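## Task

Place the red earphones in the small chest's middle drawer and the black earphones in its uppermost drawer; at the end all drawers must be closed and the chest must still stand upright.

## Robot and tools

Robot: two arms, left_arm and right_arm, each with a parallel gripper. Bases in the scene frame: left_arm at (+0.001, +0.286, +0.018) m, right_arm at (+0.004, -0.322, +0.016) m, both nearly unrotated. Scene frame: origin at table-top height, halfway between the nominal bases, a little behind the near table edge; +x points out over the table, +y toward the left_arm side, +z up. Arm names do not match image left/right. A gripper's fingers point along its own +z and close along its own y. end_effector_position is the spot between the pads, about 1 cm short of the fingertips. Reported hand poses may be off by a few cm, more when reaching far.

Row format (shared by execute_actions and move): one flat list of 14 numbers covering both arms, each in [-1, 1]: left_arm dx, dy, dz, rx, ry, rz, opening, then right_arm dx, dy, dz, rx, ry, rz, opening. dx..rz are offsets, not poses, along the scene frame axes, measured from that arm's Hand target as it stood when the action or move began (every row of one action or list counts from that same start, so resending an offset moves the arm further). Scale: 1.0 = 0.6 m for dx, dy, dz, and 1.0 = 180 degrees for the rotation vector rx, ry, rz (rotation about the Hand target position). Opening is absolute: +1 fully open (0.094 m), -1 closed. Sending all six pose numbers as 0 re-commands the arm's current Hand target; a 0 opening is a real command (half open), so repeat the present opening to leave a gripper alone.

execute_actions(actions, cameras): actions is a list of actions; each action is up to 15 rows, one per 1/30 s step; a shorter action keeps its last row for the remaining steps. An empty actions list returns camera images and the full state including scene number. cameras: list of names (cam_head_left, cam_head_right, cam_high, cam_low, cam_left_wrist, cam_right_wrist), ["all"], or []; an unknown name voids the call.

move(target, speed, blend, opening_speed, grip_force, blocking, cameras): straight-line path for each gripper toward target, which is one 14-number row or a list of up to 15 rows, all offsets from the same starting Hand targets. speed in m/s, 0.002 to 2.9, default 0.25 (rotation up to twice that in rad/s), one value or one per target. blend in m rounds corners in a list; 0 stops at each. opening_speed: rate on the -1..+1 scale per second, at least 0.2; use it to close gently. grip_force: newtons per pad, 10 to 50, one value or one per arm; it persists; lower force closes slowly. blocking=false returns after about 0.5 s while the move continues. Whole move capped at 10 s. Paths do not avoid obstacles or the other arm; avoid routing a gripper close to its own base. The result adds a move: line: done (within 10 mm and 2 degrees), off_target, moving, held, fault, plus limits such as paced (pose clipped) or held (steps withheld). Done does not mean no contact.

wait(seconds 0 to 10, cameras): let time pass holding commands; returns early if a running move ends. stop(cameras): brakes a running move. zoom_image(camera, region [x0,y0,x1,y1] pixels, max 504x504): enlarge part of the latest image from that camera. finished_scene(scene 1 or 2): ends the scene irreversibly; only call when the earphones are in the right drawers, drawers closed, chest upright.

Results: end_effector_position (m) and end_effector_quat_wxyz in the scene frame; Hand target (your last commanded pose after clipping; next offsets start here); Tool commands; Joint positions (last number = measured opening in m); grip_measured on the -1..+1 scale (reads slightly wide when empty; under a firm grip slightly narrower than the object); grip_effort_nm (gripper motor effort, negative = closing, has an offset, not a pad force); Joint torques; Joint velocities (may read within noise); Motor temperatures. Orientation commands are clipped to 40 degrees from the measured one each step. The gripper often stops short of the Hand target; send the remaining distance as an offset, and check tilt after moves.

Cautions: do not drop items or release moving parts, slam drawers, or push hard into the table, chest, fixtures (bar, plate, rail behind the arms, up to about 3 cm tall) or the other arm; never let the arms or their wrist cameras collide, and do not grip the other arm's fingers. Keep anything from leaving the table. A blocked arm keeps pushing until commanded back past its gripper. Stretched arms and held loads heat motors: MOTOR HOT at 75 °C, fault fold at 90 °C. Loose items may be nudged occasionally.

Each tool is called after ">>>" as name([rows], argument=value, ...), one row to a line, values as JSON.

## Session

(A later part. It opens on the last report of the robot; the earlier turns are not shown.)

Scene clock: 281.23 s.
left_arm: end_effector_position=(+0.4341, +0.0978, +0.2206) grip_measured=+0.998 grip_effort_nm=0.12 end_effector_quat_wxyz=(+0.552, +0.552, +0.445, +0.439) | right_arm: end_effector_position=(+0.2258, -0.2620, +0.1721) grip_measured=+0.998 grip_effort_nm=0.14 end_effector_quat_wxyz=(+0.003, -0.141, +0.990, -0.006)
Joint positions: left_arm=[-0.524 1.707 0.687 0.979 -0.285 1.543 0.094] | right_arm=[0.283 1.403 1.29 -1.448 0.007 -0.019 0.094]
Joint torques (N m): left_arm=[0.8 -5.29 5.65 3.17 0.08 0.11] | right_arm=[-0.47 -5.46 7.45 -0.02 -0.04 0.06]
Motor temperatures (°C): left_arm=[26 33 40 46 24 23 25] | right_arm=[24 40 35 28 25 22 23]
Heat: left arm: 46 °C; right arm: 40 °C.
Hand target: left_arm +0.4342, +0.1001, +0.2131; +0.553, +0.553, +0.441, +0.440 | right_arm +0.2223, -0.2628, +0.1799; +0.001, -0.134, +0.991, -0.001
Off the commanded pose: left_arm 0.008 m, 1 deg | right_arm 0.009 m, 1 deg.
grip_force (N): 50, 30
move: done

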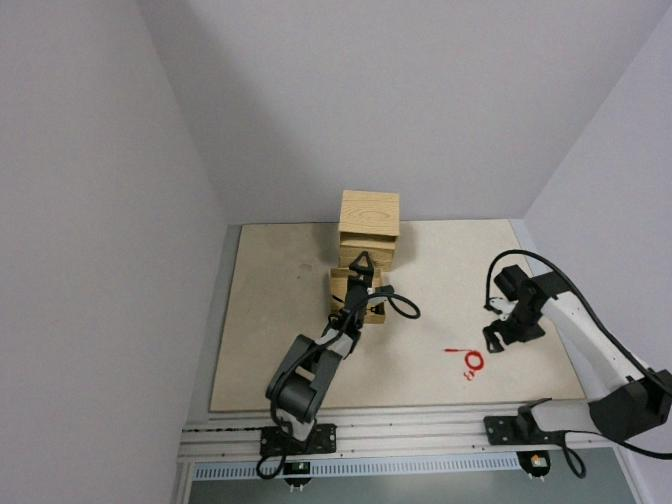

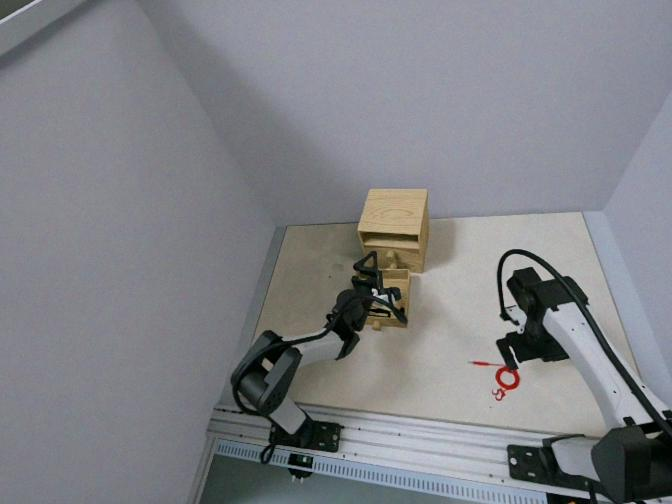

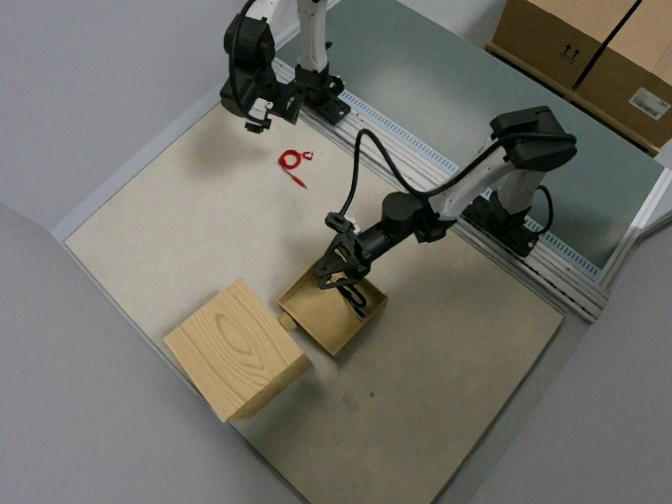

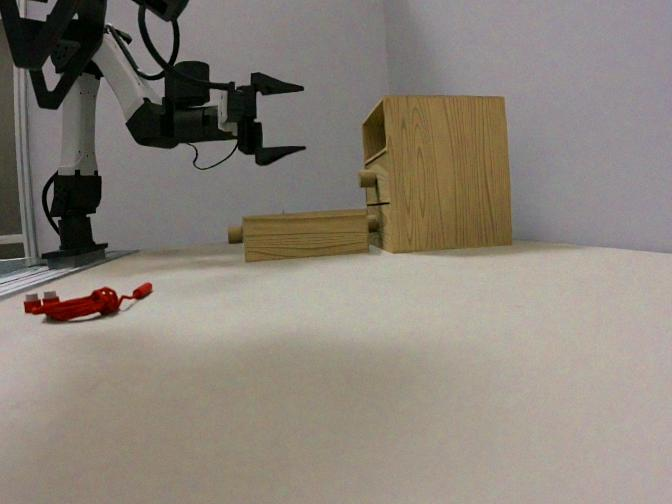

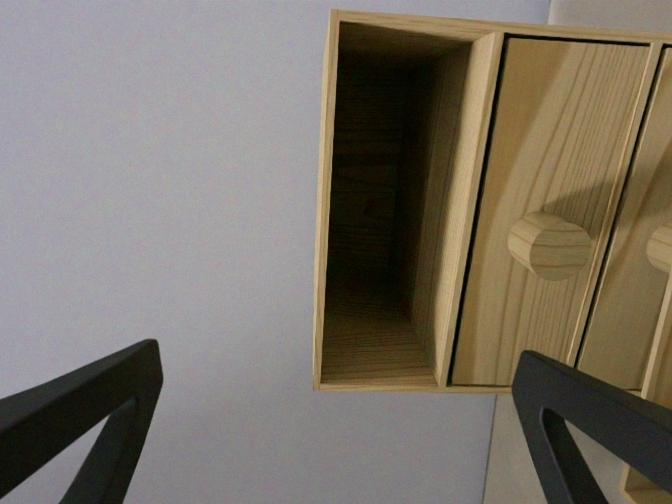

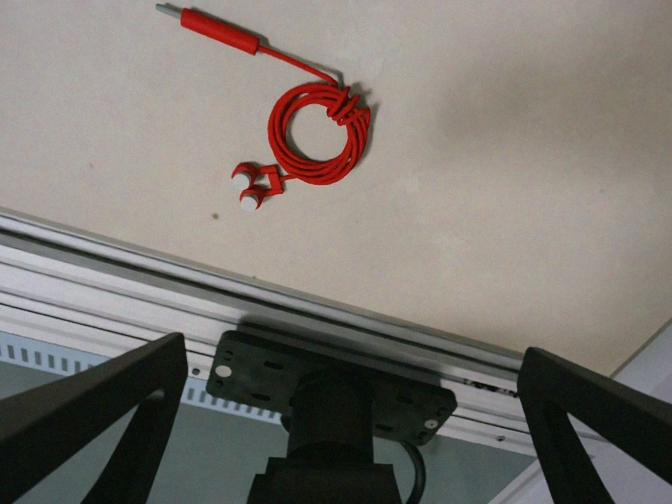

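>>> move([
  [0.177,-0.039,0.004,0,0,0,1,0,0,0,0,0,0,1],
  [0.177,-0.039,0.004,0,0,0,-1,0,0,0,0,0,0,1],
  [-0.04,0,0.004,0,0,0,-1,0,0,0,0,0,0,1],
], opening_speed=1.5, speed=0.1, cameras=["all"])

Scene clock: 311.03 s.
left_arm: end_effector_position=(+0.4154, +0.0992, +0.2006) grip_measured=-0.991 grip_effort_nm=-0.48 end_effector_quat_wxyz=(+0.535, +0.570, +0.448, +0.433) | right_arm: end_effector_position=(+0.2258, -0.2620, +0.1721) grip_measured=+0.998 grip_effort_nm=0.14 end_effector_quat_wxyz=(+0.003, -0.141, +0.990, -0.006)
Joint positions: left_arm=[-0.549 1.676 0.606 0.979 -0.304 1.548 0] | right_arm=[0.283 1.403 1.29 -1.448 0.007 -0.019 0.094]
Joint torques (N m): left_arm=[-0.4 -9.18 5.65 3.16 -0.14 0.02] | right_arm=[-0.49 -5.44 7.46 -0.01 -0.04 0.07]
Motor temperatures (°C): left_arm=[26 33 39 54 24 23 25] | right_arm=[24 38 38 28 25 22 23]
Heat: left arm: 54 °C; right arm: 38 °C.
Hand target: left_arm +0.4102, +0.1001, +0.2155; +0.553, +0.553, +0.441, +0.440 | right_arm +0.2223, -0.2628, +0.1799; +0.001, -0.134, +0.991, -0.001
Off the commanded pose: left_arm 0.016 m, 3 deg | right_arm 0.009 m, 1 deg.
grip_force (N): 50, 30
move: off_target (left_arm)

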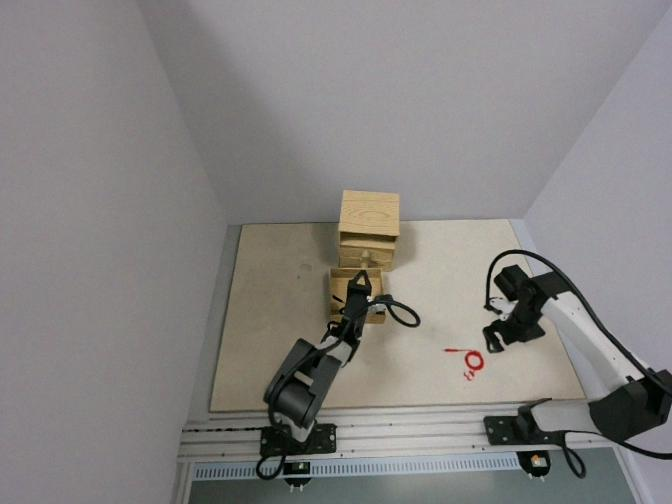

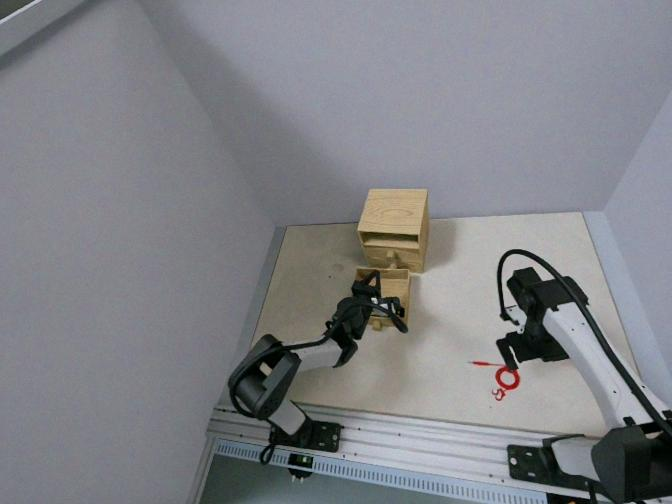

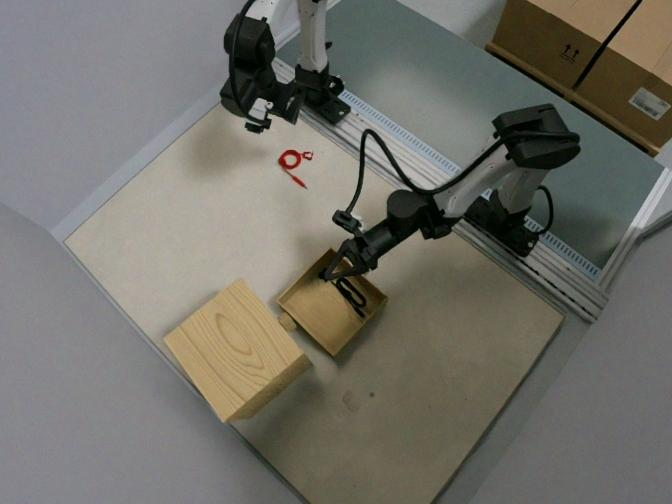

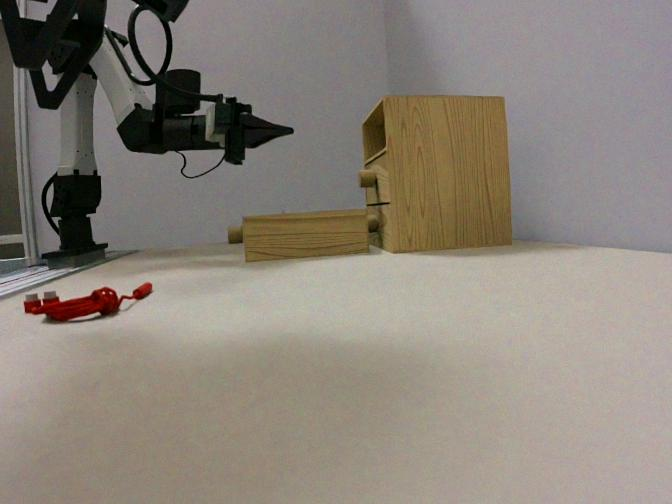

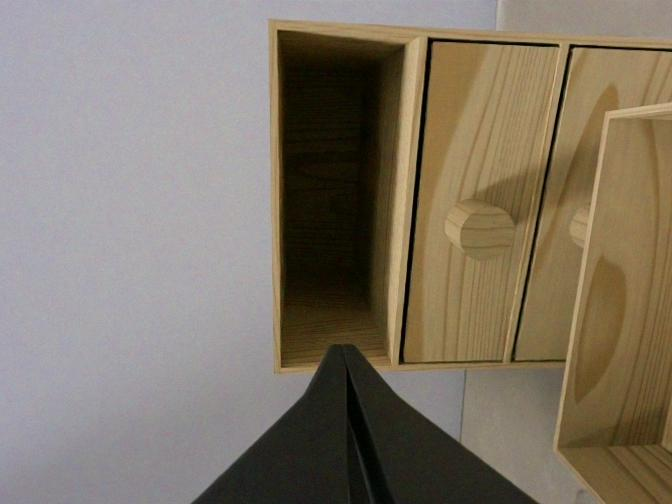

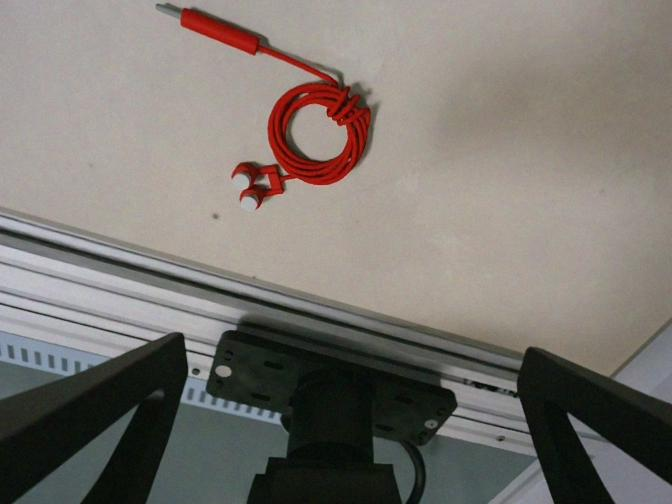

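>>> move([
  [0,0,0.04,0,0,0,1,0,0,0,0,0,0,1],
  [0.225,-0.042,0.04,0,0,0,1,0,0,0,0,0,0,1],
], speed=0.12, cameras=["cam_left_wrist","cam_low","cam_head_right"])

>>> zoom_image(camera="cam_low", region=[200, 60, 520, 280])

Scene clock: 322.97 s.
left_arm: end_effector_position=(+0.5367, +0.0765, +0.2385) grip_measured=+0.998 grip_effort_nm=0.12 end_effector_quat_wxyz=(+0.550, +0.553, +0.445, +0.440) | right_arm: end_effector_position=(+0.2258, -0.2620, +0.1721) grip_measured=+0.998 grip_effort_nm=0.14 end_effector_quat_wxyz=(+0.003, -0.141, +0.990, -0.006)
Joint positions: left_arm=[-0.448 1.993 1.157 0.794 -0.21 1.548 0.094] | right_arm=[0.283 1.403 1.29 -1.448 0.007 -0.019 0.094]
Joint torques (N m): left_arm=[0.66 -8.14 11.06 2.64 0.06 0.08] | right_arm=[-0.5 -5.44 7.46 -0.01 -0.04 0.06]
Motor temperatures (°C): left_arm=[26 33 40 55 24 23 25] | right_arm=[24 38 39 28 25 22 23]
Heat: left arm: 55 °C; right arm: 39 °C.
Hand target: left_arm +0.5451, +0.0748, +0.2393; +0.553, +0.553, +0.441, +0.439 | right_arm +0.2223, -0.2628, +0.1799; +0.001, -0.134, +0.991, -0.001
Off the commanded pose: left_arm 0.009 m, 1 deg | right_arm 0.009 m, 1 deg.
grip_force (N): 50, 30
move: done
Images, in order (width x height): cam_head_right 672x504, cam_low 672x504, cam_left_wrist 672x504.

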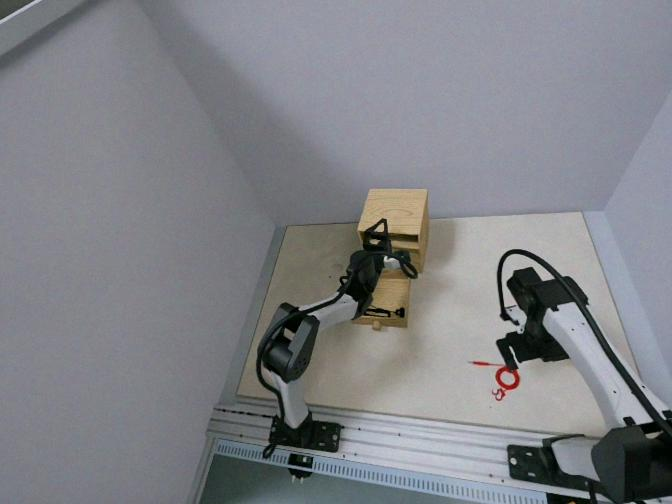

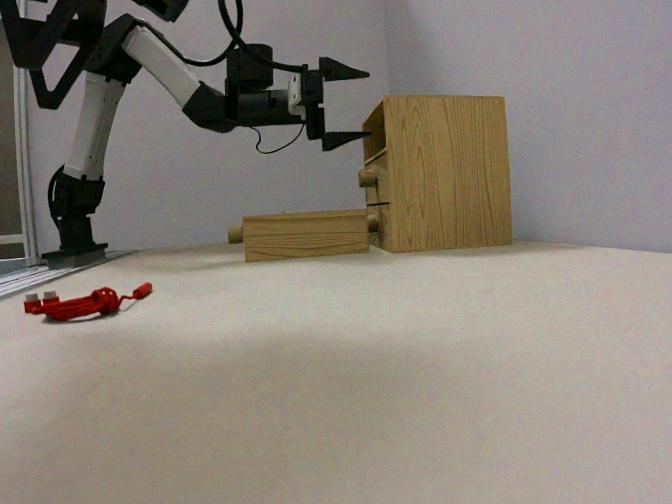

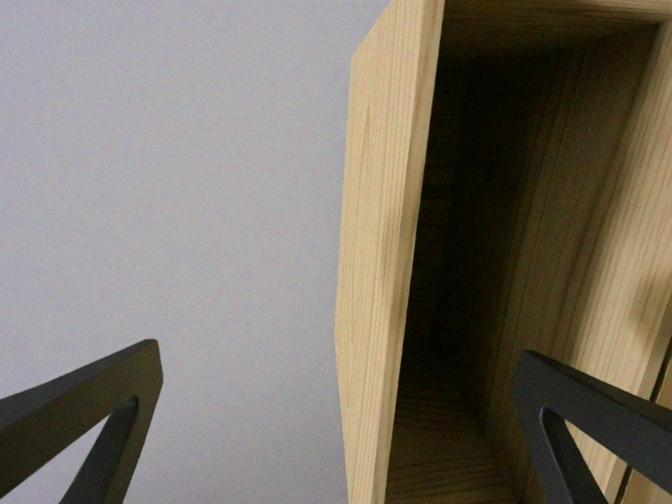

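Scaled by 1.575 from the camera's 672x504 image, which has a finer 960x720 frame.

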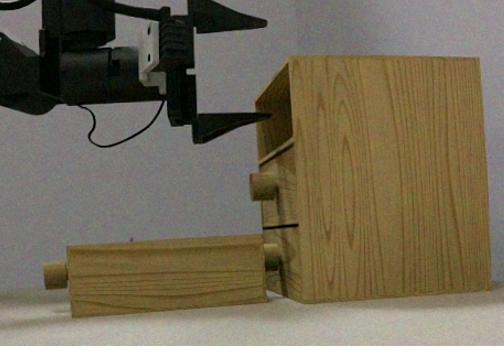

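>>> move([
  [0.052,-0.011,-0.03,0,0,0,1,0,0,0,0,0,0,1],
  [0.052,-0.011,-0.03,0,0,0,-1,0,0,0,0,0,0,1],
], opening_speed=1.5, speed=0.1, cameras=["cam_left_wrist","cam_low"])

>>> zoom_image(camera="cam_low", region=[200, 60, 520, 280])

Scene clock: 334.07 s.
left_arm: end_effector_position=(+0.5687, +0.0683, +0.2250) grip_measured=-0.937 grip_effort_nm=-1.03 end_effector_quat_wxyz=(+0.552, +0.552, +0.442, +0.442) | right_arm: end_effector_position=(+0.2258, -0.2620, +0.1721) grip_measured=+0.998 grip_effort_nm=0.14 end_effector_quat_wxyz=(+0.003, -0.141, +0.990, -0.006)
Joint positions: left_arm=[-0.434 2.13 1.295 0.802 -0.195 1.554 0.003] | right_arm=[0.283 1.403 1.29 -1.448 0.007 -0.019 0.094]
Joint torques (N m): left_arm=[0.75 -9.22 10.55 2.59 0.08 0] | right_arm=[-0.5 -5.42 7.47 -0.01 -0.04 0.06]
Heat: left arm: 52 °C; right arm: 39 °C.
Hand target: left_arm +0.5763, +0.0682, +0.2215; +0.553, +0.553, +0.441, +0.440 | right_arm +0.2223, -0.2628, +0.1799; +0.001, -0.134, +0.991, -0.001
Off the commanded pose: left_arm 0.008 m, 0 deg | right_arm 0.009 m, 1 deg.
grip_force (N): 50, 30
move: done
Images, in order (width x height): cam_low 672x504, cam_left_wrist 672x504.

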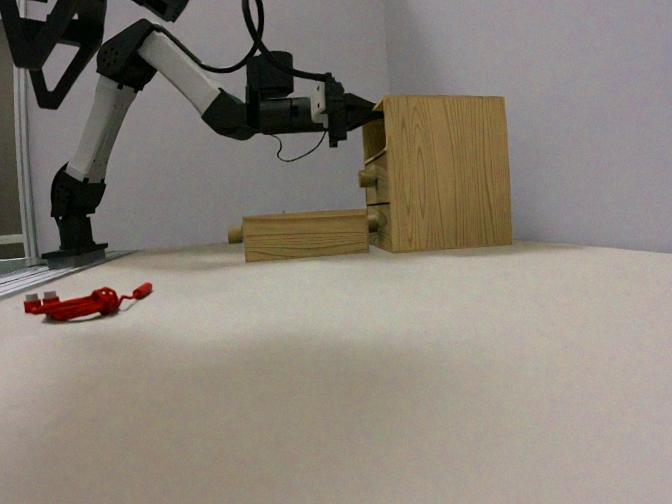

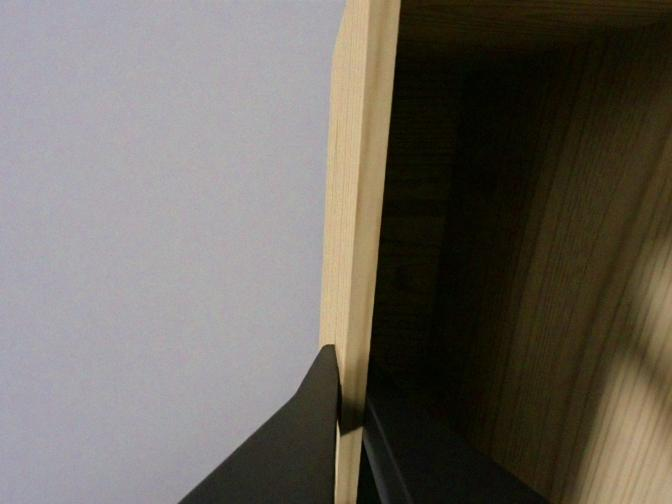

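Scaled by 1.575 from the camera's 672x504 image, which has a finer 960x720 frame.

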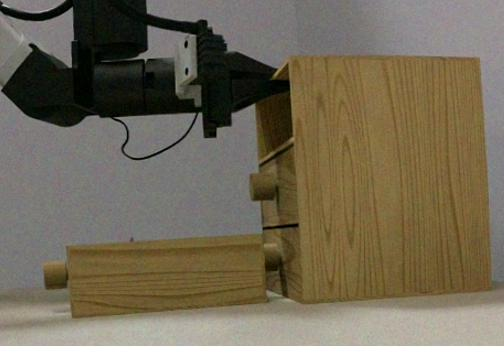

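>>> move(target=[-0.21,0.037,0.005,0,0,0,-1,0,0,0,0,0,0,1], speed=0.08, cameras=["cam_left_wrist","cam_low","cam_high","cam_head_right"])

Scene clock: 345.83 s.
left_arm: end_effector_position=(+0.4610, +0.0920, +0.2226) grip_measured=-0.937 grip_effort_nm=-1.04 end_effector_quat_wxyz=(+0.549, +0.554, +0.441, +0.444) | right_arm: end_effector_position=(+0.2258, -0.2620, +0.1721) grip_measured=+0.998 grip_effort_nm=0.14 end_effector_quat_wxyz=(+0.003, -0.141, +0.990, -0.006)
Joint positions: left_arm=[-0.5 1.793 0.796 0.96 -0.263 1.557 0.003] | right_arm=[0.283 1.403 1.29 -1.448 0.007 -0.019 0.094]
Joint torques (N m): left_arm=[-1.25 -11.23 4.56 2.63 -0.15 -0.07] | right_arm=[-0.49 -5.42 7.43 -0.01 -0.04 0.07]
Heat: left arm: 53 °C; right arm: 40 °C.
Hand target: left_arm +0.4503, +0.0904, +0.2244; +0.553, +0.553, +0.441, +0.439 | right_arm +0.2223, -0.2628, +0.1799; +0.001, -0.134, +0.991, -0.001
Off the commanded pose: left_arm 0.011 m, 1 deg | right_arm 0.009 m, 1 deg.
grip_force (N): 50, 30
move: off_target (left_arm)
Images, in order (width x height): cam_head_right 672x504, cam_high 672x504, cam_low 672x504, cam_left_wrist 672x504.

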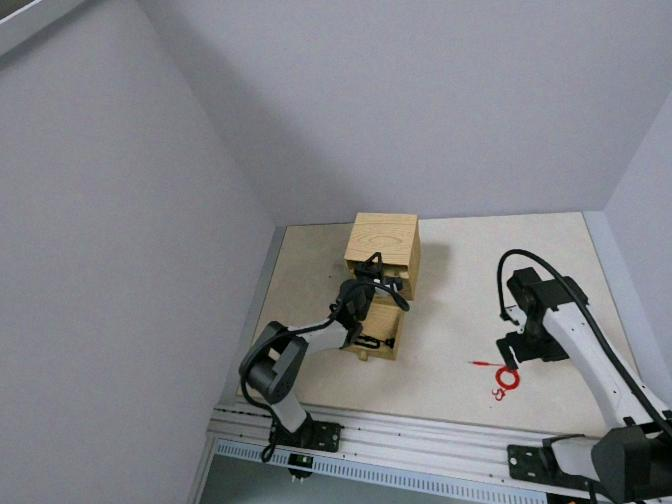

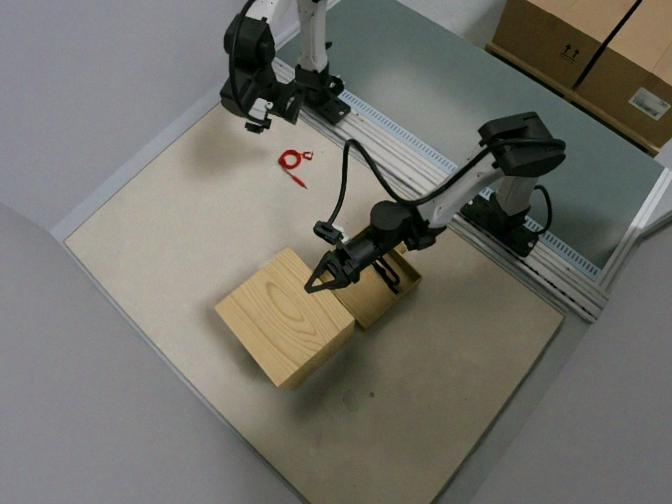

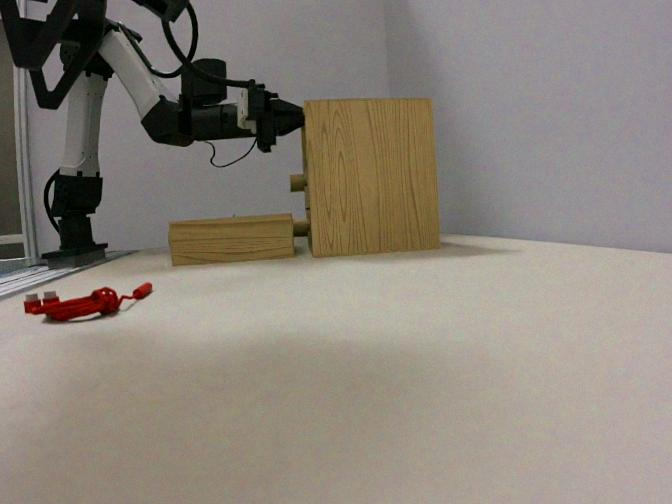

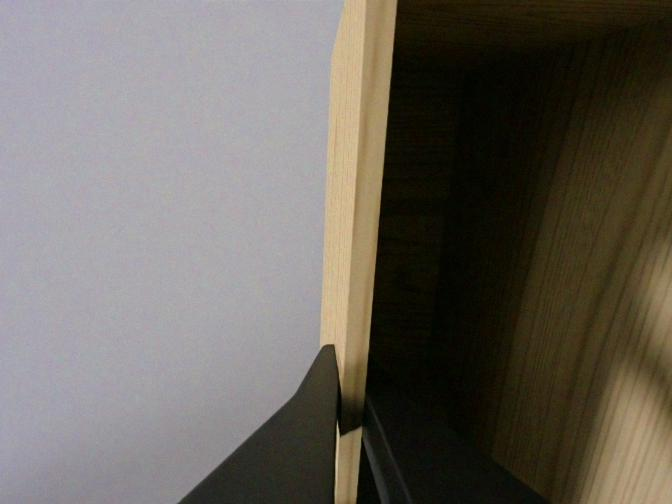

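>>> move([
  [0,0,0.0,0,0,0,1,0,0,0.06,0,0,0,1],
  [-0.15,0.03,0.03,0,0,0,1,0,0.2,0.06,0,0,0.2,1],
  [-0.3,0.45,0.17,0,0,0,1,0.03,0.35,0.06,0,0,0.3,1],
  [-0.3,0.45,0.17,0,0,0,1,0.03,0.6,0.1,0,0,0.36,1],
], blend=[0,0.03,0.03,0], cameras=["cam_right_wrist","cam_high","cam_left_wrist"])

Scene clock: 377.00 s.
left_arm: end_effector_position=(+0.2700, +0.3609, +0.3145) grip_measured=+0.998 grip_effort_nm=0.12 end_effector_quat_wxyz=(+0.555, +0.545, +0.456, +0.431) | right_arm: end_effector_position=(+0.2475, +0.1088, +0.2432) grip_measured=+0.998 grip_effort_nm=0.14 end_effector_quat_wxyz=(+0.190, -0.627, +0.752, +0.069)
Joint positions: left_arm=[0.782 0.775 0.545 0.144 1.013 1.596 0.094] | right_arm=[1.077 2.221 2.544 -1.48 0.007 -0.333 0.094]
Joint torques (N m): left_arm=[0.24 0.23 11.74 2.08 0.15 0.24] | right_arm=[0.05 -11.14 7.23 0.44 -0.01 -0.11]
Motor temperatures (°C): left_arm=[26 39 40 55 24 23 27] | right_arm=[24 38 41 28 25 22 23]
Heat: left arm: 55 °C; right arm: 41 °C.
Hand target: left_arm +0.2703, +0.3604, +0.3265; +0.553, +0.553, +0.441, +0.439 | right_arm +0.2401, +0.0973, +0.2400; +0.001, -0.644, +0.765, -0.001
Off the commanded pose: left_arm 0.012 m, 2 deg | right_arm 0.014 m, 23 deg.
joint sent to its limit (right arm) — joint 4 (wrist pitch), lower limit. The joint targets are off in orientation, not in position.
grip_force (N): 50, 30
move: off_target (left_arm, right_arm)
Images, in order (width x height): cam_high 672x504, cam_left_wrist 672x504, cam_right_wrist 672x504.

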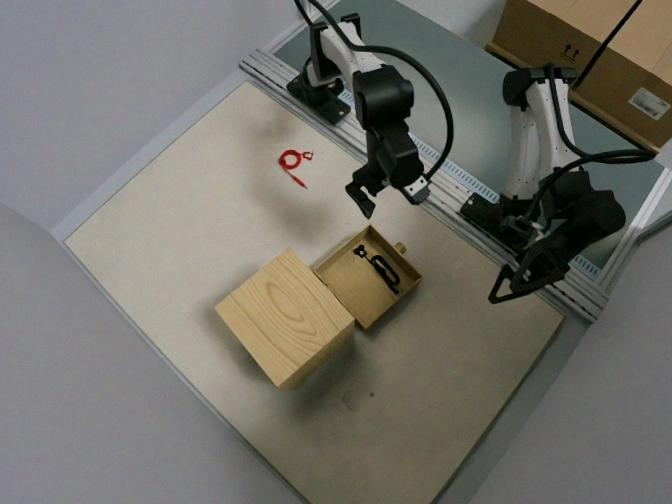

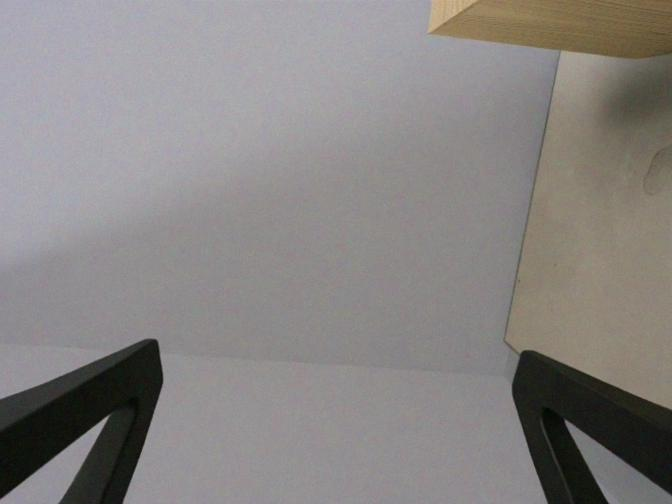

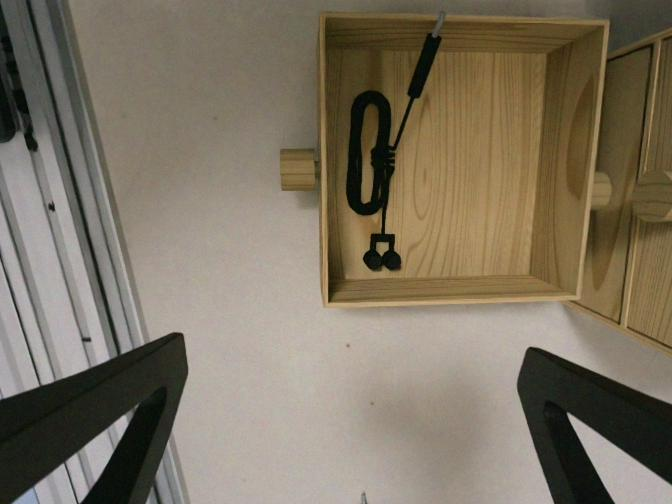

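>>> move([
  [-0.15,0.16,0,0,0,0,1,0.05,0.04,-0.05,0,0,0,0.2],
  [-0.15,0.16,0,0,0,0,1,0.175,0.15,-0.21,0,0,-0.06,0.2],
], blend=[0.03,0], cameras=["cam_right_wrist"])

Scene clock: 434.50 s.
left_arm: end_effector_position=(+0.1830, +0.4601, +0.3147) grip_measured=+0.998 grip_effort_nm=0.12 end_effector_quat_wxyz=(+0.541, +0.492, +0.494, +0.471) | right_arm: end_effector_position=(+0.3423, +0.1849, +0.1074) grip_measured=+0.202 grip_effort_nm=-0.07 end_effector_quat_wxyz=(+0.218, -0.559, +0.796, +0.081)
Joint positions: left_arm=[1.452 0.937 0.612 0.134 1.536 1.684 0.094] | right_arm=[1.002 2.71 2.845 -1.229 0.007 -0.243 0.056]
Joint torques (N m): left_arm=[0.46 -1.72 10.93 1.78 0.38 0.37] | right_arm=[-0.12 -15.05 7.51 1.4 0.02 0.09]
Motor temperatures (°C): left_arm=[26 31 52 47 24 23 25] | right_arm=[24 49 41 28 25 22 23]
Heat: left arm: 52 °C; right arm: 49 °C.
Hand target: left_arm +0.1803, +0.4564, +0.3265; +0.553, +0.553, +0.441, +0.440 | right_arm +0.3452, +0.1873, +0.1139; +0.001, -0.569, +0.822, -0.001
Off the commanded pose: left_arm 0.013 m, 10 deg | right_arm 0.008 m, 27 deg.
elbow stopped short (right arm): the move would have taken joint 3 (elbow) straighter than the controller allows.
joint sent to its limit (left arm) — joint 5 (wrist yaw), upper limit. The joint targets are off in orientation, not in position.
grip_force (N): 50, 30
move: off_target (left_arm, right_arm)
Images, in order (width x height): cam_right_wrist 672x504.

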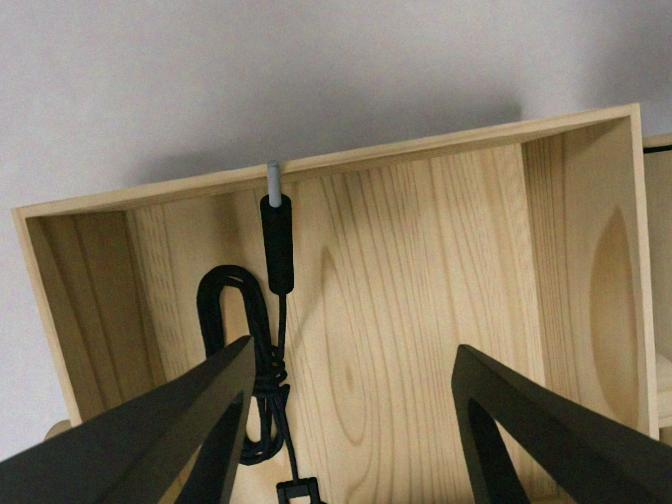

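>>> move([
  [0,0,0,0,0,0,1,-0.013,0.035,-0.102,0,0,0,0.2],
  [0,0,0,0,0,0,1,-0.013,0.035,-0.102,0,0,0,-1],
  [0,0,0,0,0,0,1,-0.013,0.035,-0.06,0,0,0,-1],
], opening_speed=1, speed=0.1, cameras=["cam_right_wrist"])

Scene clock: 456.53 s.
left_arm: end_effector_position=(+0.1830, +0.4601, +0.3147) grip_measured=+0.998 grip_effort_nm=0.12 end_effector_quat_wxyz=(+0.541, +0.492, +0.494, +0.471) | right_arm: end_effector_position=(+0.3404, +0.2026, +0.0538) grip_measured=-0.833 grip_effort_nm=-0.63 end_effector_quat_wxyz=(+0.208, -0.555, +0.801, +0.080)
Joint positions: left_arm=[1.452 0.937 0.612 0.134 1.536 1.684 0.094] | right_arm=[1.022 2.816 2.845 -1.144 0.014 -0.211 0.008]
Joint torques (N m): left_arm=[0.44 -1.72 10.91 1.79 0.38 0.38] | right_arm=[0.61 -18 7.68 1.21 -0.03 0.04]
Motor temperatures (°C): left_arm=[26 30 53 47 24 23 25] | right_arm=[24 57 43 29 25 22 23]
Heat: left arm: 53 °C; right arm: 57 °C.
Hand target: left_arm +0.1803, +0.4564, +0.3265; +0.553, +0.553, +0.441, +0.440 | right_arm +0.3374, +0.2083, +0.0780; +0.001, -0.569, +0.822, -0.001
Off the commanded pose: left_arm 0.013 m, 10 deg | right_arm 0.025 m, 26 deg.
elbow stopped short (right arm): the move would have taken joint 3 (elbow) straighter than the controller allows.
joint sent to its limit (left arm) — joint 5 (wrist yaw), upper limit. The joint targets are off in orientation, not in position.
grip_force (N): 50, 30
move: off_target (left_arm, right_arm); target 2's new opening was sent with right_arm's hand 0.006 m and 26 deg from that target
Images, in order (width x height): cam_right_wrist 672x504.

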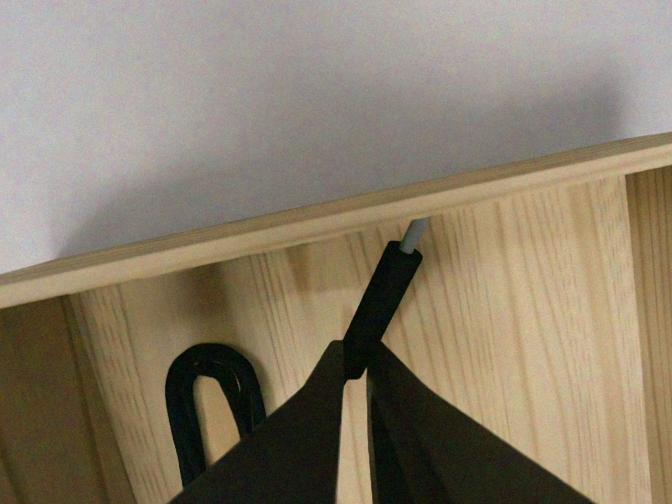

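>>> move([
  [0,0,0,0,0,0,1,0.015,-0.055,0,0,0,0,-1],
  [0,0,0,0,0,0,1,0.015,-0.055,-0.06,0,0,0,-1],
  [0,0,0,0,0,0,1,0.015,-0.055,-0.06,0,0,0,-0.3],
  [0,0,0,0,0,0,1,0,-0.07,0.12,0,0,0,-0.3],
  [0,0,0,0,0,0,1,-0.162,-0.185,0.27,0,0,0.06,1],
], opening_speed=1.5, blend=[0,0,0,0.03,0], speed=0.15, cameras=["cam_right_wrist","cam_high"])

Scene clock: 471.67 s.
left_arm: end_effector_position=(+0.1830, +0.4601, +0.3147) grip_measured=+0.998 grip_effort_nm=0.11 end_effector_quat_wxyz=(+0.541, +0.492, +0.494, +0.471) | right_arm: end_effector_position=(+0.2540, +0.1152, +0.2358) grip_measured=+0.998 grip_effort_nm=0.14 end_effector_quat_wxyz=(+0.190, -0.625, +0.754, +0.068)
Joint positions: left_arm=[1.452 0.937 0.612 0.134 1.536 1.684 0.094] | right_arm=[1.072 2.263 2.583 -1.478 0.008 -0.332 0.094]
Joint torques (N m): left_arm=[0.44 -1.72 10.91 1.78 0.38 0.37] | right_arm=[0.4 -14.54 4.41 0.42 -0.02 -0.11]
Motor temperatures (°C): left_arm=[26 29 53 47 24 23 25] | right_arm=[24 66 43 29 25 22 23]
Heat: left arm: 53 °C; right arm: 66 °C.
Hand target: left_arm +0.1803, +0.4564, +0.3265; +0.553, +0.553, +0.441, +0.440 | right_arm +0.2403, +0.0972, +0.2401; +0.001, -0.644, +0.765, -0.001
Off the commanded pose: left_arm 0.013 m, 10 deg | right_arm 0.023 m, 23 deg.
elbow stopped short (right arm): the move would have taken joint 3 (elbow) straighter than the controller allows.
joint sent to its limit (left arm) — joint 5 (wrist yaw), upper limit. The joint targets are off in orientation, not in position.
joint sent to its limit (right arm) — joint 4 (wrist pitch), lower limit. The joint targets are off in orientation, not in position.
grip_force (N): 50, 30
move: off_target (left_arm, right_arm); target 3's new opening was sent with right_arm's hand 0.004 m and 21 deg from that target; target 5's new opening was sent with right_arm's hand 0.023 m and 23 deg from that target
Images, in order (width x height): cam_high 672x504, cam_right_wrist 672x504.

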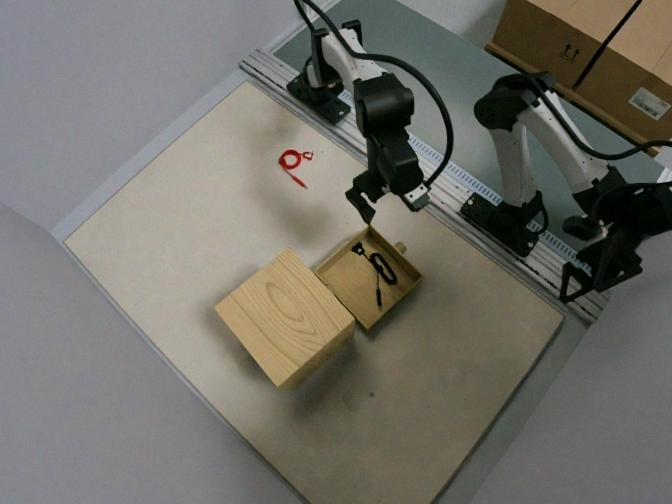

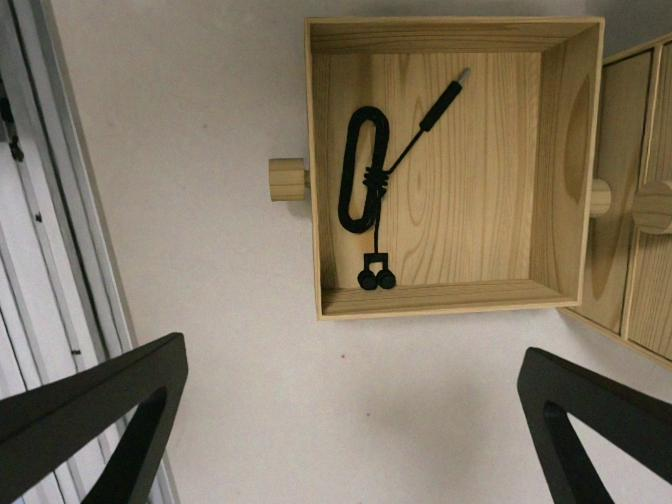

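>>> move(target=[0,0,0,0,0,0,1,0.025,0.08,-0.217,0,0,0,0.3], cameras=["cam_right_wrist"])

Scene clock: 491.67 s.
left_arm: end_effector_position=(+0.1830, +0.4601, +0.3147) grip_measured=+0.998 grip_effort_nm=0.12 end_effector_quat_wxyz=(+0.541, +0.492, +0.494, +0.471) | right_arm: end_effector_position=(+0.2658, +0.1558, +0.1074) grip_measured=+0.302 grip_effort_nm=-0.07 end_effector_quat_wxyz=(+0.110, -0.641, +0.759, +0.039)
Joint positions: left_arm=[1.452 0.937 0.612 0.134 1.536 1.684 0.094] | right_arm=[1.09 2.639 2.788 -1.48 0.008 -0.331 0.061]
Joint torques (N m): left_arm=[0.44 -1.72 10.92 1.78 0.37 0.37] | right_arm=[0.61 -14.32 7.41 0.06 0 0.06]
Motor temperatures (°C): left_arm=[26 29 54 47 24 23 25] | right_arm=[24 73 40 28 25 22 23]
Heat: left arm: 54 °C; right arm: 73 °C.
Hand target: left_arm +0.1803, +0.4564, +0.3265; +0.553, +0.553, +0.441, +0.440 | right_arm +0.2552, +0.1453, +0.1098; +0.001, -0.644, +0.765, -0.001
Off the commanded pose: left_arm 0.013 m, 10 deg | right_arm 0.015 m, 13 deg.
joint sent to its limit (left arm) — joint 5 (wrist yaw), upper limit. The joint targets are off in orientation, not in position.
joint sent to its limit (right arm) — joint 4 (wrist pitch), lower limit. The joint targets are off in orientation, not in position.
grip_force (N): 50, 30
move: off_target (left_arm, right_arm)
Images, in order (width x height): cam_right_wrist 672x504.

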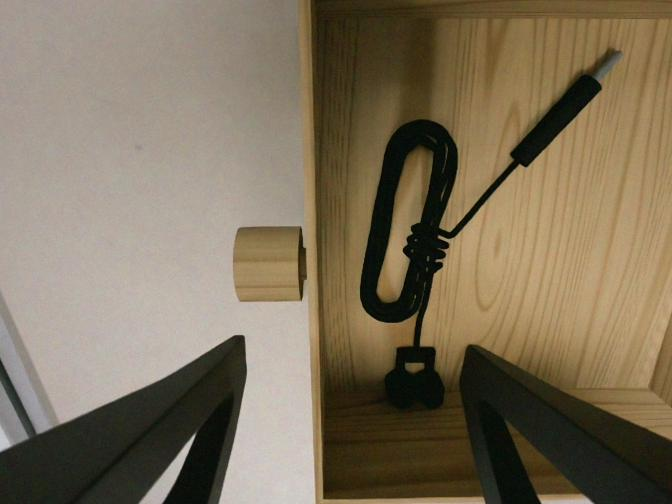

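>>> move([
  [0,0,0,0,0,0,1,0,-0.05,0.2,0,0,0,0.3],
  [0,0,0,0,0,0,1,-0.04,-0.74,0.25,0,0,-0.36,0.3],
], blend=[0.04,0], speed=0.4, cameras=["cam_head_left","cam_head_right"])

>>> zoom_image(camera="cam_head_left", region=[260, 190, 500, 410])

Scene clock: 552.53 s.
left_arm: end_effector_position=(+0.1830, +0.4601, +0.3147) grip_measured=+0.998 grip_effort_nm=0.11 end_effector_quat_wxyz=(+0.541, +0.492, +0.494, +0.471) | right_arm: end_effector_position=(+0.2520, -0.2963, +0.2681) grip_measured=+0.302 grip_effort_nm=-0.07 end_effector_quat_wxyz=(+0.172, -0.129, +0.977, -0.009)
Joint positions: left_arm=[1.452 0.937 0.612 0.134 1.536 1.684 0.094] | right_arm=[0.115 1.268 1.528 -1.48 0.001 -0.165 0.061]
Joint torques (N m): left_arm=[0.43 -1.7 10.93 1.79 0.37 0.38] | right_arm=[-0.35 -4.15 4.22 0.33 0 -0.12]
Motor temperatures (°C): left_arm=[26 28 56 46 25 23 25] | right_arm=[24 81 42 28 25 22 23]
Heat: left arm: 56 °C; right arm: 81 °C. Fold the right arm in close to its base, or ease its load, before you think long.
Hand target: left_arm +0.1803, +0.4564, +0.3265; +0.553, +0.553, +0.441, +0.440 | right_arm +0.2312, -0.2987, +0.2598; +0.001, -0.134, +0.991, -0.001
Off the commanded pose: left_arm 0.013 m, 10 deg | right_arm 0.022 m, 20 deg.
MOTOR HOT: joint 2 (shoulder) of the right arm reports 81 °C; the controller's stop level is 90 °C. To cool a motor, set the load down, stop pushing, or move to a pose that needs little force.
joint sent to its limit (left arm) — joint 5 (wrist yaw), upper limit. The joint targets are off in orientation, not in position.
joint sent to its limit (right arm) — joint 4 (wrist pitch), lower limit. The joint targets are off in orientation, not in position.
grip_force (N): 50, 30
move: off_target (left_arm, right_arm)
Images, in order (width x height): cam_head_left 672x504, cam_head_right 672x504.

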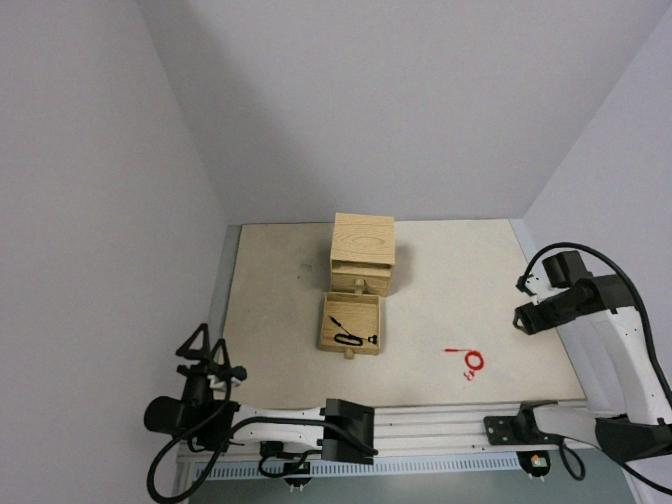

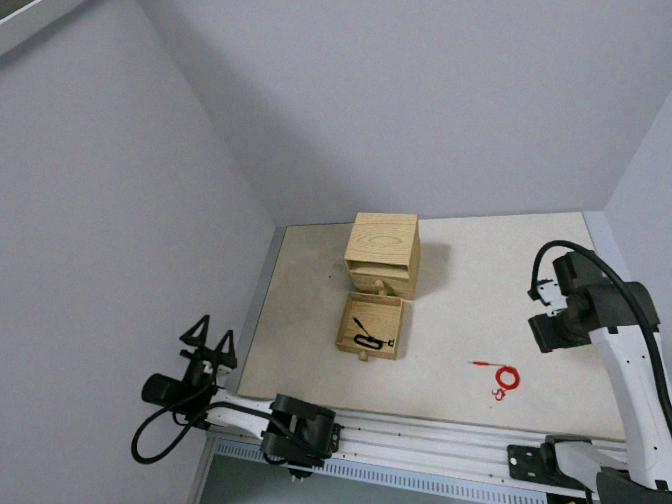

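Scaled by 2.100 from the camera's 672x504 image, which has a finer 960x720 frame.

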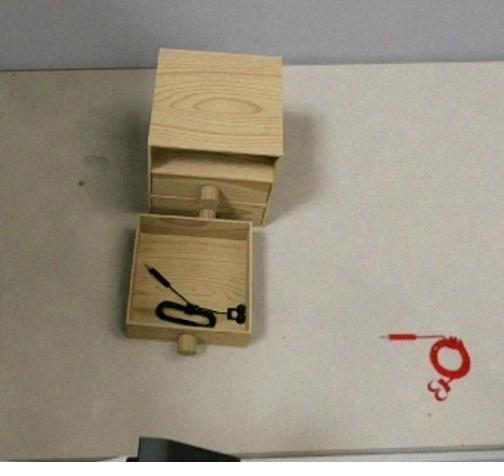

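>>> move([
  [0.03,-0.25,0,-0.422,0.288,0.2055,1,0,0,0,0,0,0,0.3],
  [0.008,-0.427,-0.34,-0.422,0.288,0.2055,1,0,0,0,0,0,0,0.3],
], blend=[0.03,0], cameras=["cam_left_wrist"])

Scene clock: 568.20 s.
left_arm: end_effector_position=(+0.1837, +0.1994, +0.1270) grip_measured=+0.998 grip_effort_nm=0.11 end_effector_quat_wxyz=(+0.381, +0.091, +0.919, -0.041) | right_arm: end_effector_position=(+0.2520, -0.2963, +0.2681) grip_measured=+0.302 grip_effort_nm=-0.06 end_effector_quat_wxyz=(+0.172, -0.129, +0.976, -0.009)
Joint positions: left_arm=[-0.73 0.556 0.451 -0.775 -0.331 -0.399 0.094] | right_arm=[0.115 1.268 1.528 -1.48 0.001 -0.165 0.061]
Joint torques (N m): left_arm=[-0.65 1.78 7.24 2.18 -0.44 -0.06] | right_arm=[-0.32 -4.15 4.22 0.33 0 -0.12]
Motor temperatures (°C): left_arm=[26 28 55 45 24 23 25] | right_arm=[24 68 40 28 25 22 23]
Heat: left arm: 55 °C; right arm: 68 °C.
Hand target: left_arm +0.1851, +0.2002, +0.1225; +0.381, +0.086, +0.920, -0.035 | right_arm +0.2312, -0.2987, +0.2598; +0.001, -0.134, +0.991, -0.001
Off the commanded pose: left_arm 0.005 m, 1 deg | right_arm 0.023 m, 20 deg.
MOTOR HOT: cleared for the motors of the right arm.
joint sent to its limit (right arm) — joint 4 (wrist pitch), lower limit. The joint targets are off in orientation, not in position.
grip_force (N): 50, 30
move: off_target (right_arm)
Images, in order (width x height): cam_left_wrist 672x504.

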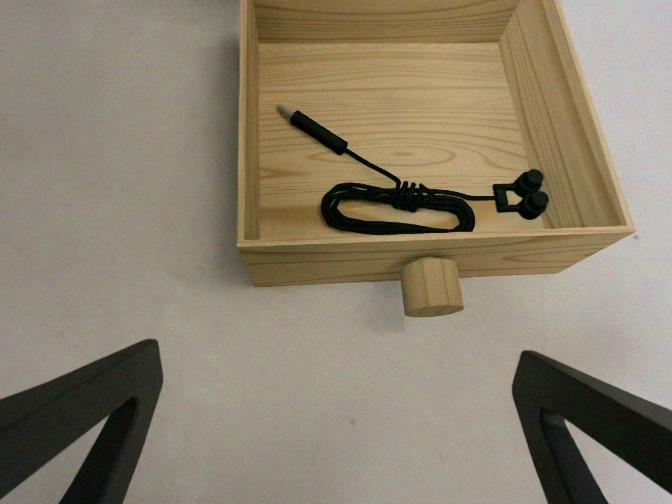

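>>> move([
  [0.05,-0.089,-0.153,0,0,0,1,-0.03,-0.2,0,0,0,-0.1,0.3],
  [0.05,-0.089,-0.153,0,0,0,-0.6,-0.03,-0.2,0,0,0,-0.1,0.3],
  [-0.01,-0.44,-0.15,0,0,0,-0.6,-0.03,-0.2,0,0,0,-0.1,0.3],
  [0.213,-0.542,-0.15,0,0,0,-0.6,-0.03,-0.2,0,0,0,-0.1,0.3],
], opening_speed=1.5, speed=0.12, blend=[0,0,0.03,0], cameras=["cam_left_wrist","cam_high","cam_head_left"])

Scene clock: 604.17 s.
left_arm: end_effector_position=(+0.3065, -0.1215, +0.0383) grip_measured=-0.426 grip_effort_nm=-1.04 end_effector_quat_wxyz=(+0.384, +0.078, +0.919, -0.041) | right_arm: end_effector_position=(+0.2281, -0.4228, +0.2613) grip_measured=+0.302 grip_effort_nm=-0.07 end_effector_quat_wxyz=(+0.149, +0.025, +0.987, -0.062)
Joint positions: left_arm=[-1.132 2.188 1.417 -0.275 -0.576 -0.79 0.027] | right_arm=[-0.424 1.27 1.505 -1.48 -0.014 -0.389 0.061]
Joint torques (N m): left_arm=[0.79 -8.68 10.14 1.59 -0.37 0.39] | right_arm=[-0.42 -3.14 6.71 0.27 0.09 -0.11]
Motor temperatures (°C): left_arm=[26 28 48 45 24 23 26] | right_arm=[24 53 38 28 25 22 23]
Heat: left arm: 48 °C; right arm: 53 °C.
Hand target: left_arm +0.3128, -0.1250, +0.0325; +0.381, +0.086, +0.920, -0.035 | right_arm +0.2131, -0.4187, +0.2598; +0.001, +0.023, +1.000, -0.001
Off the commanded pose: left_arm 0.009 m, 1 deg | right_arm 0.016 m, 18 deg.
joint sent to its limit (right arm) — joint 4 (wrist pitch), lower limit. The joint targets are off in orientation, not in position.
grip_force (N): 50, 30
move: off_target (right_arm)
Images, in order (width x height): cam_head_left 672x504, cam_high 672x504, cam_left_wrist 672x504.

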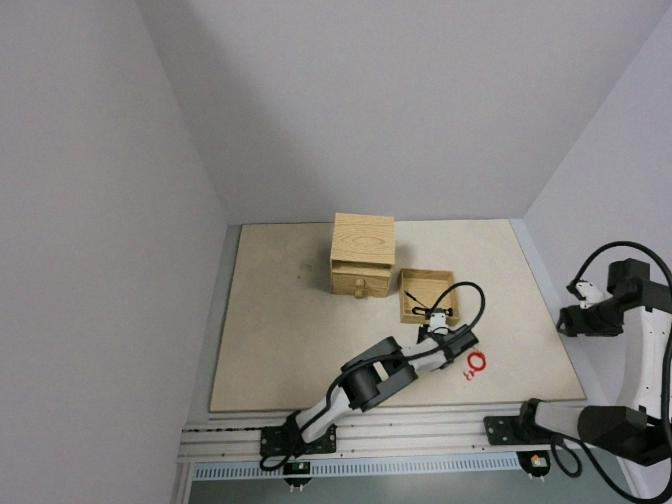

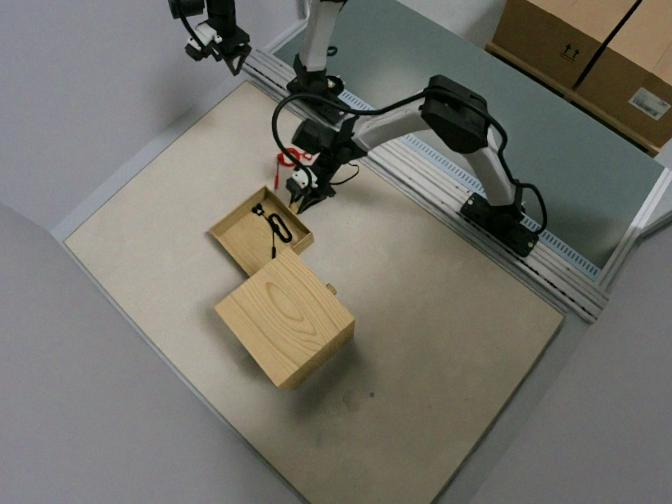

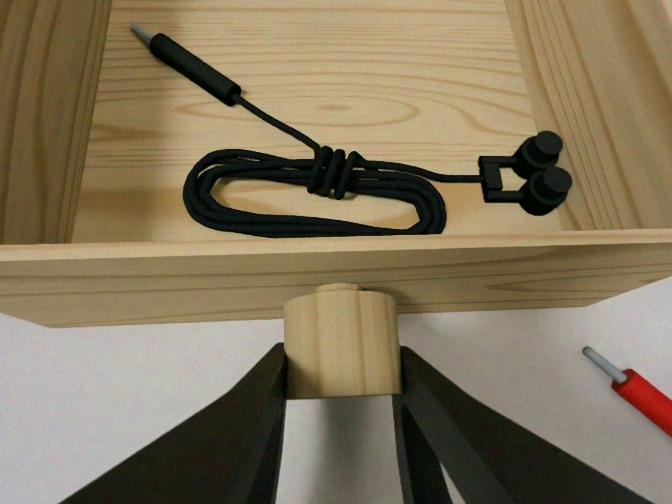

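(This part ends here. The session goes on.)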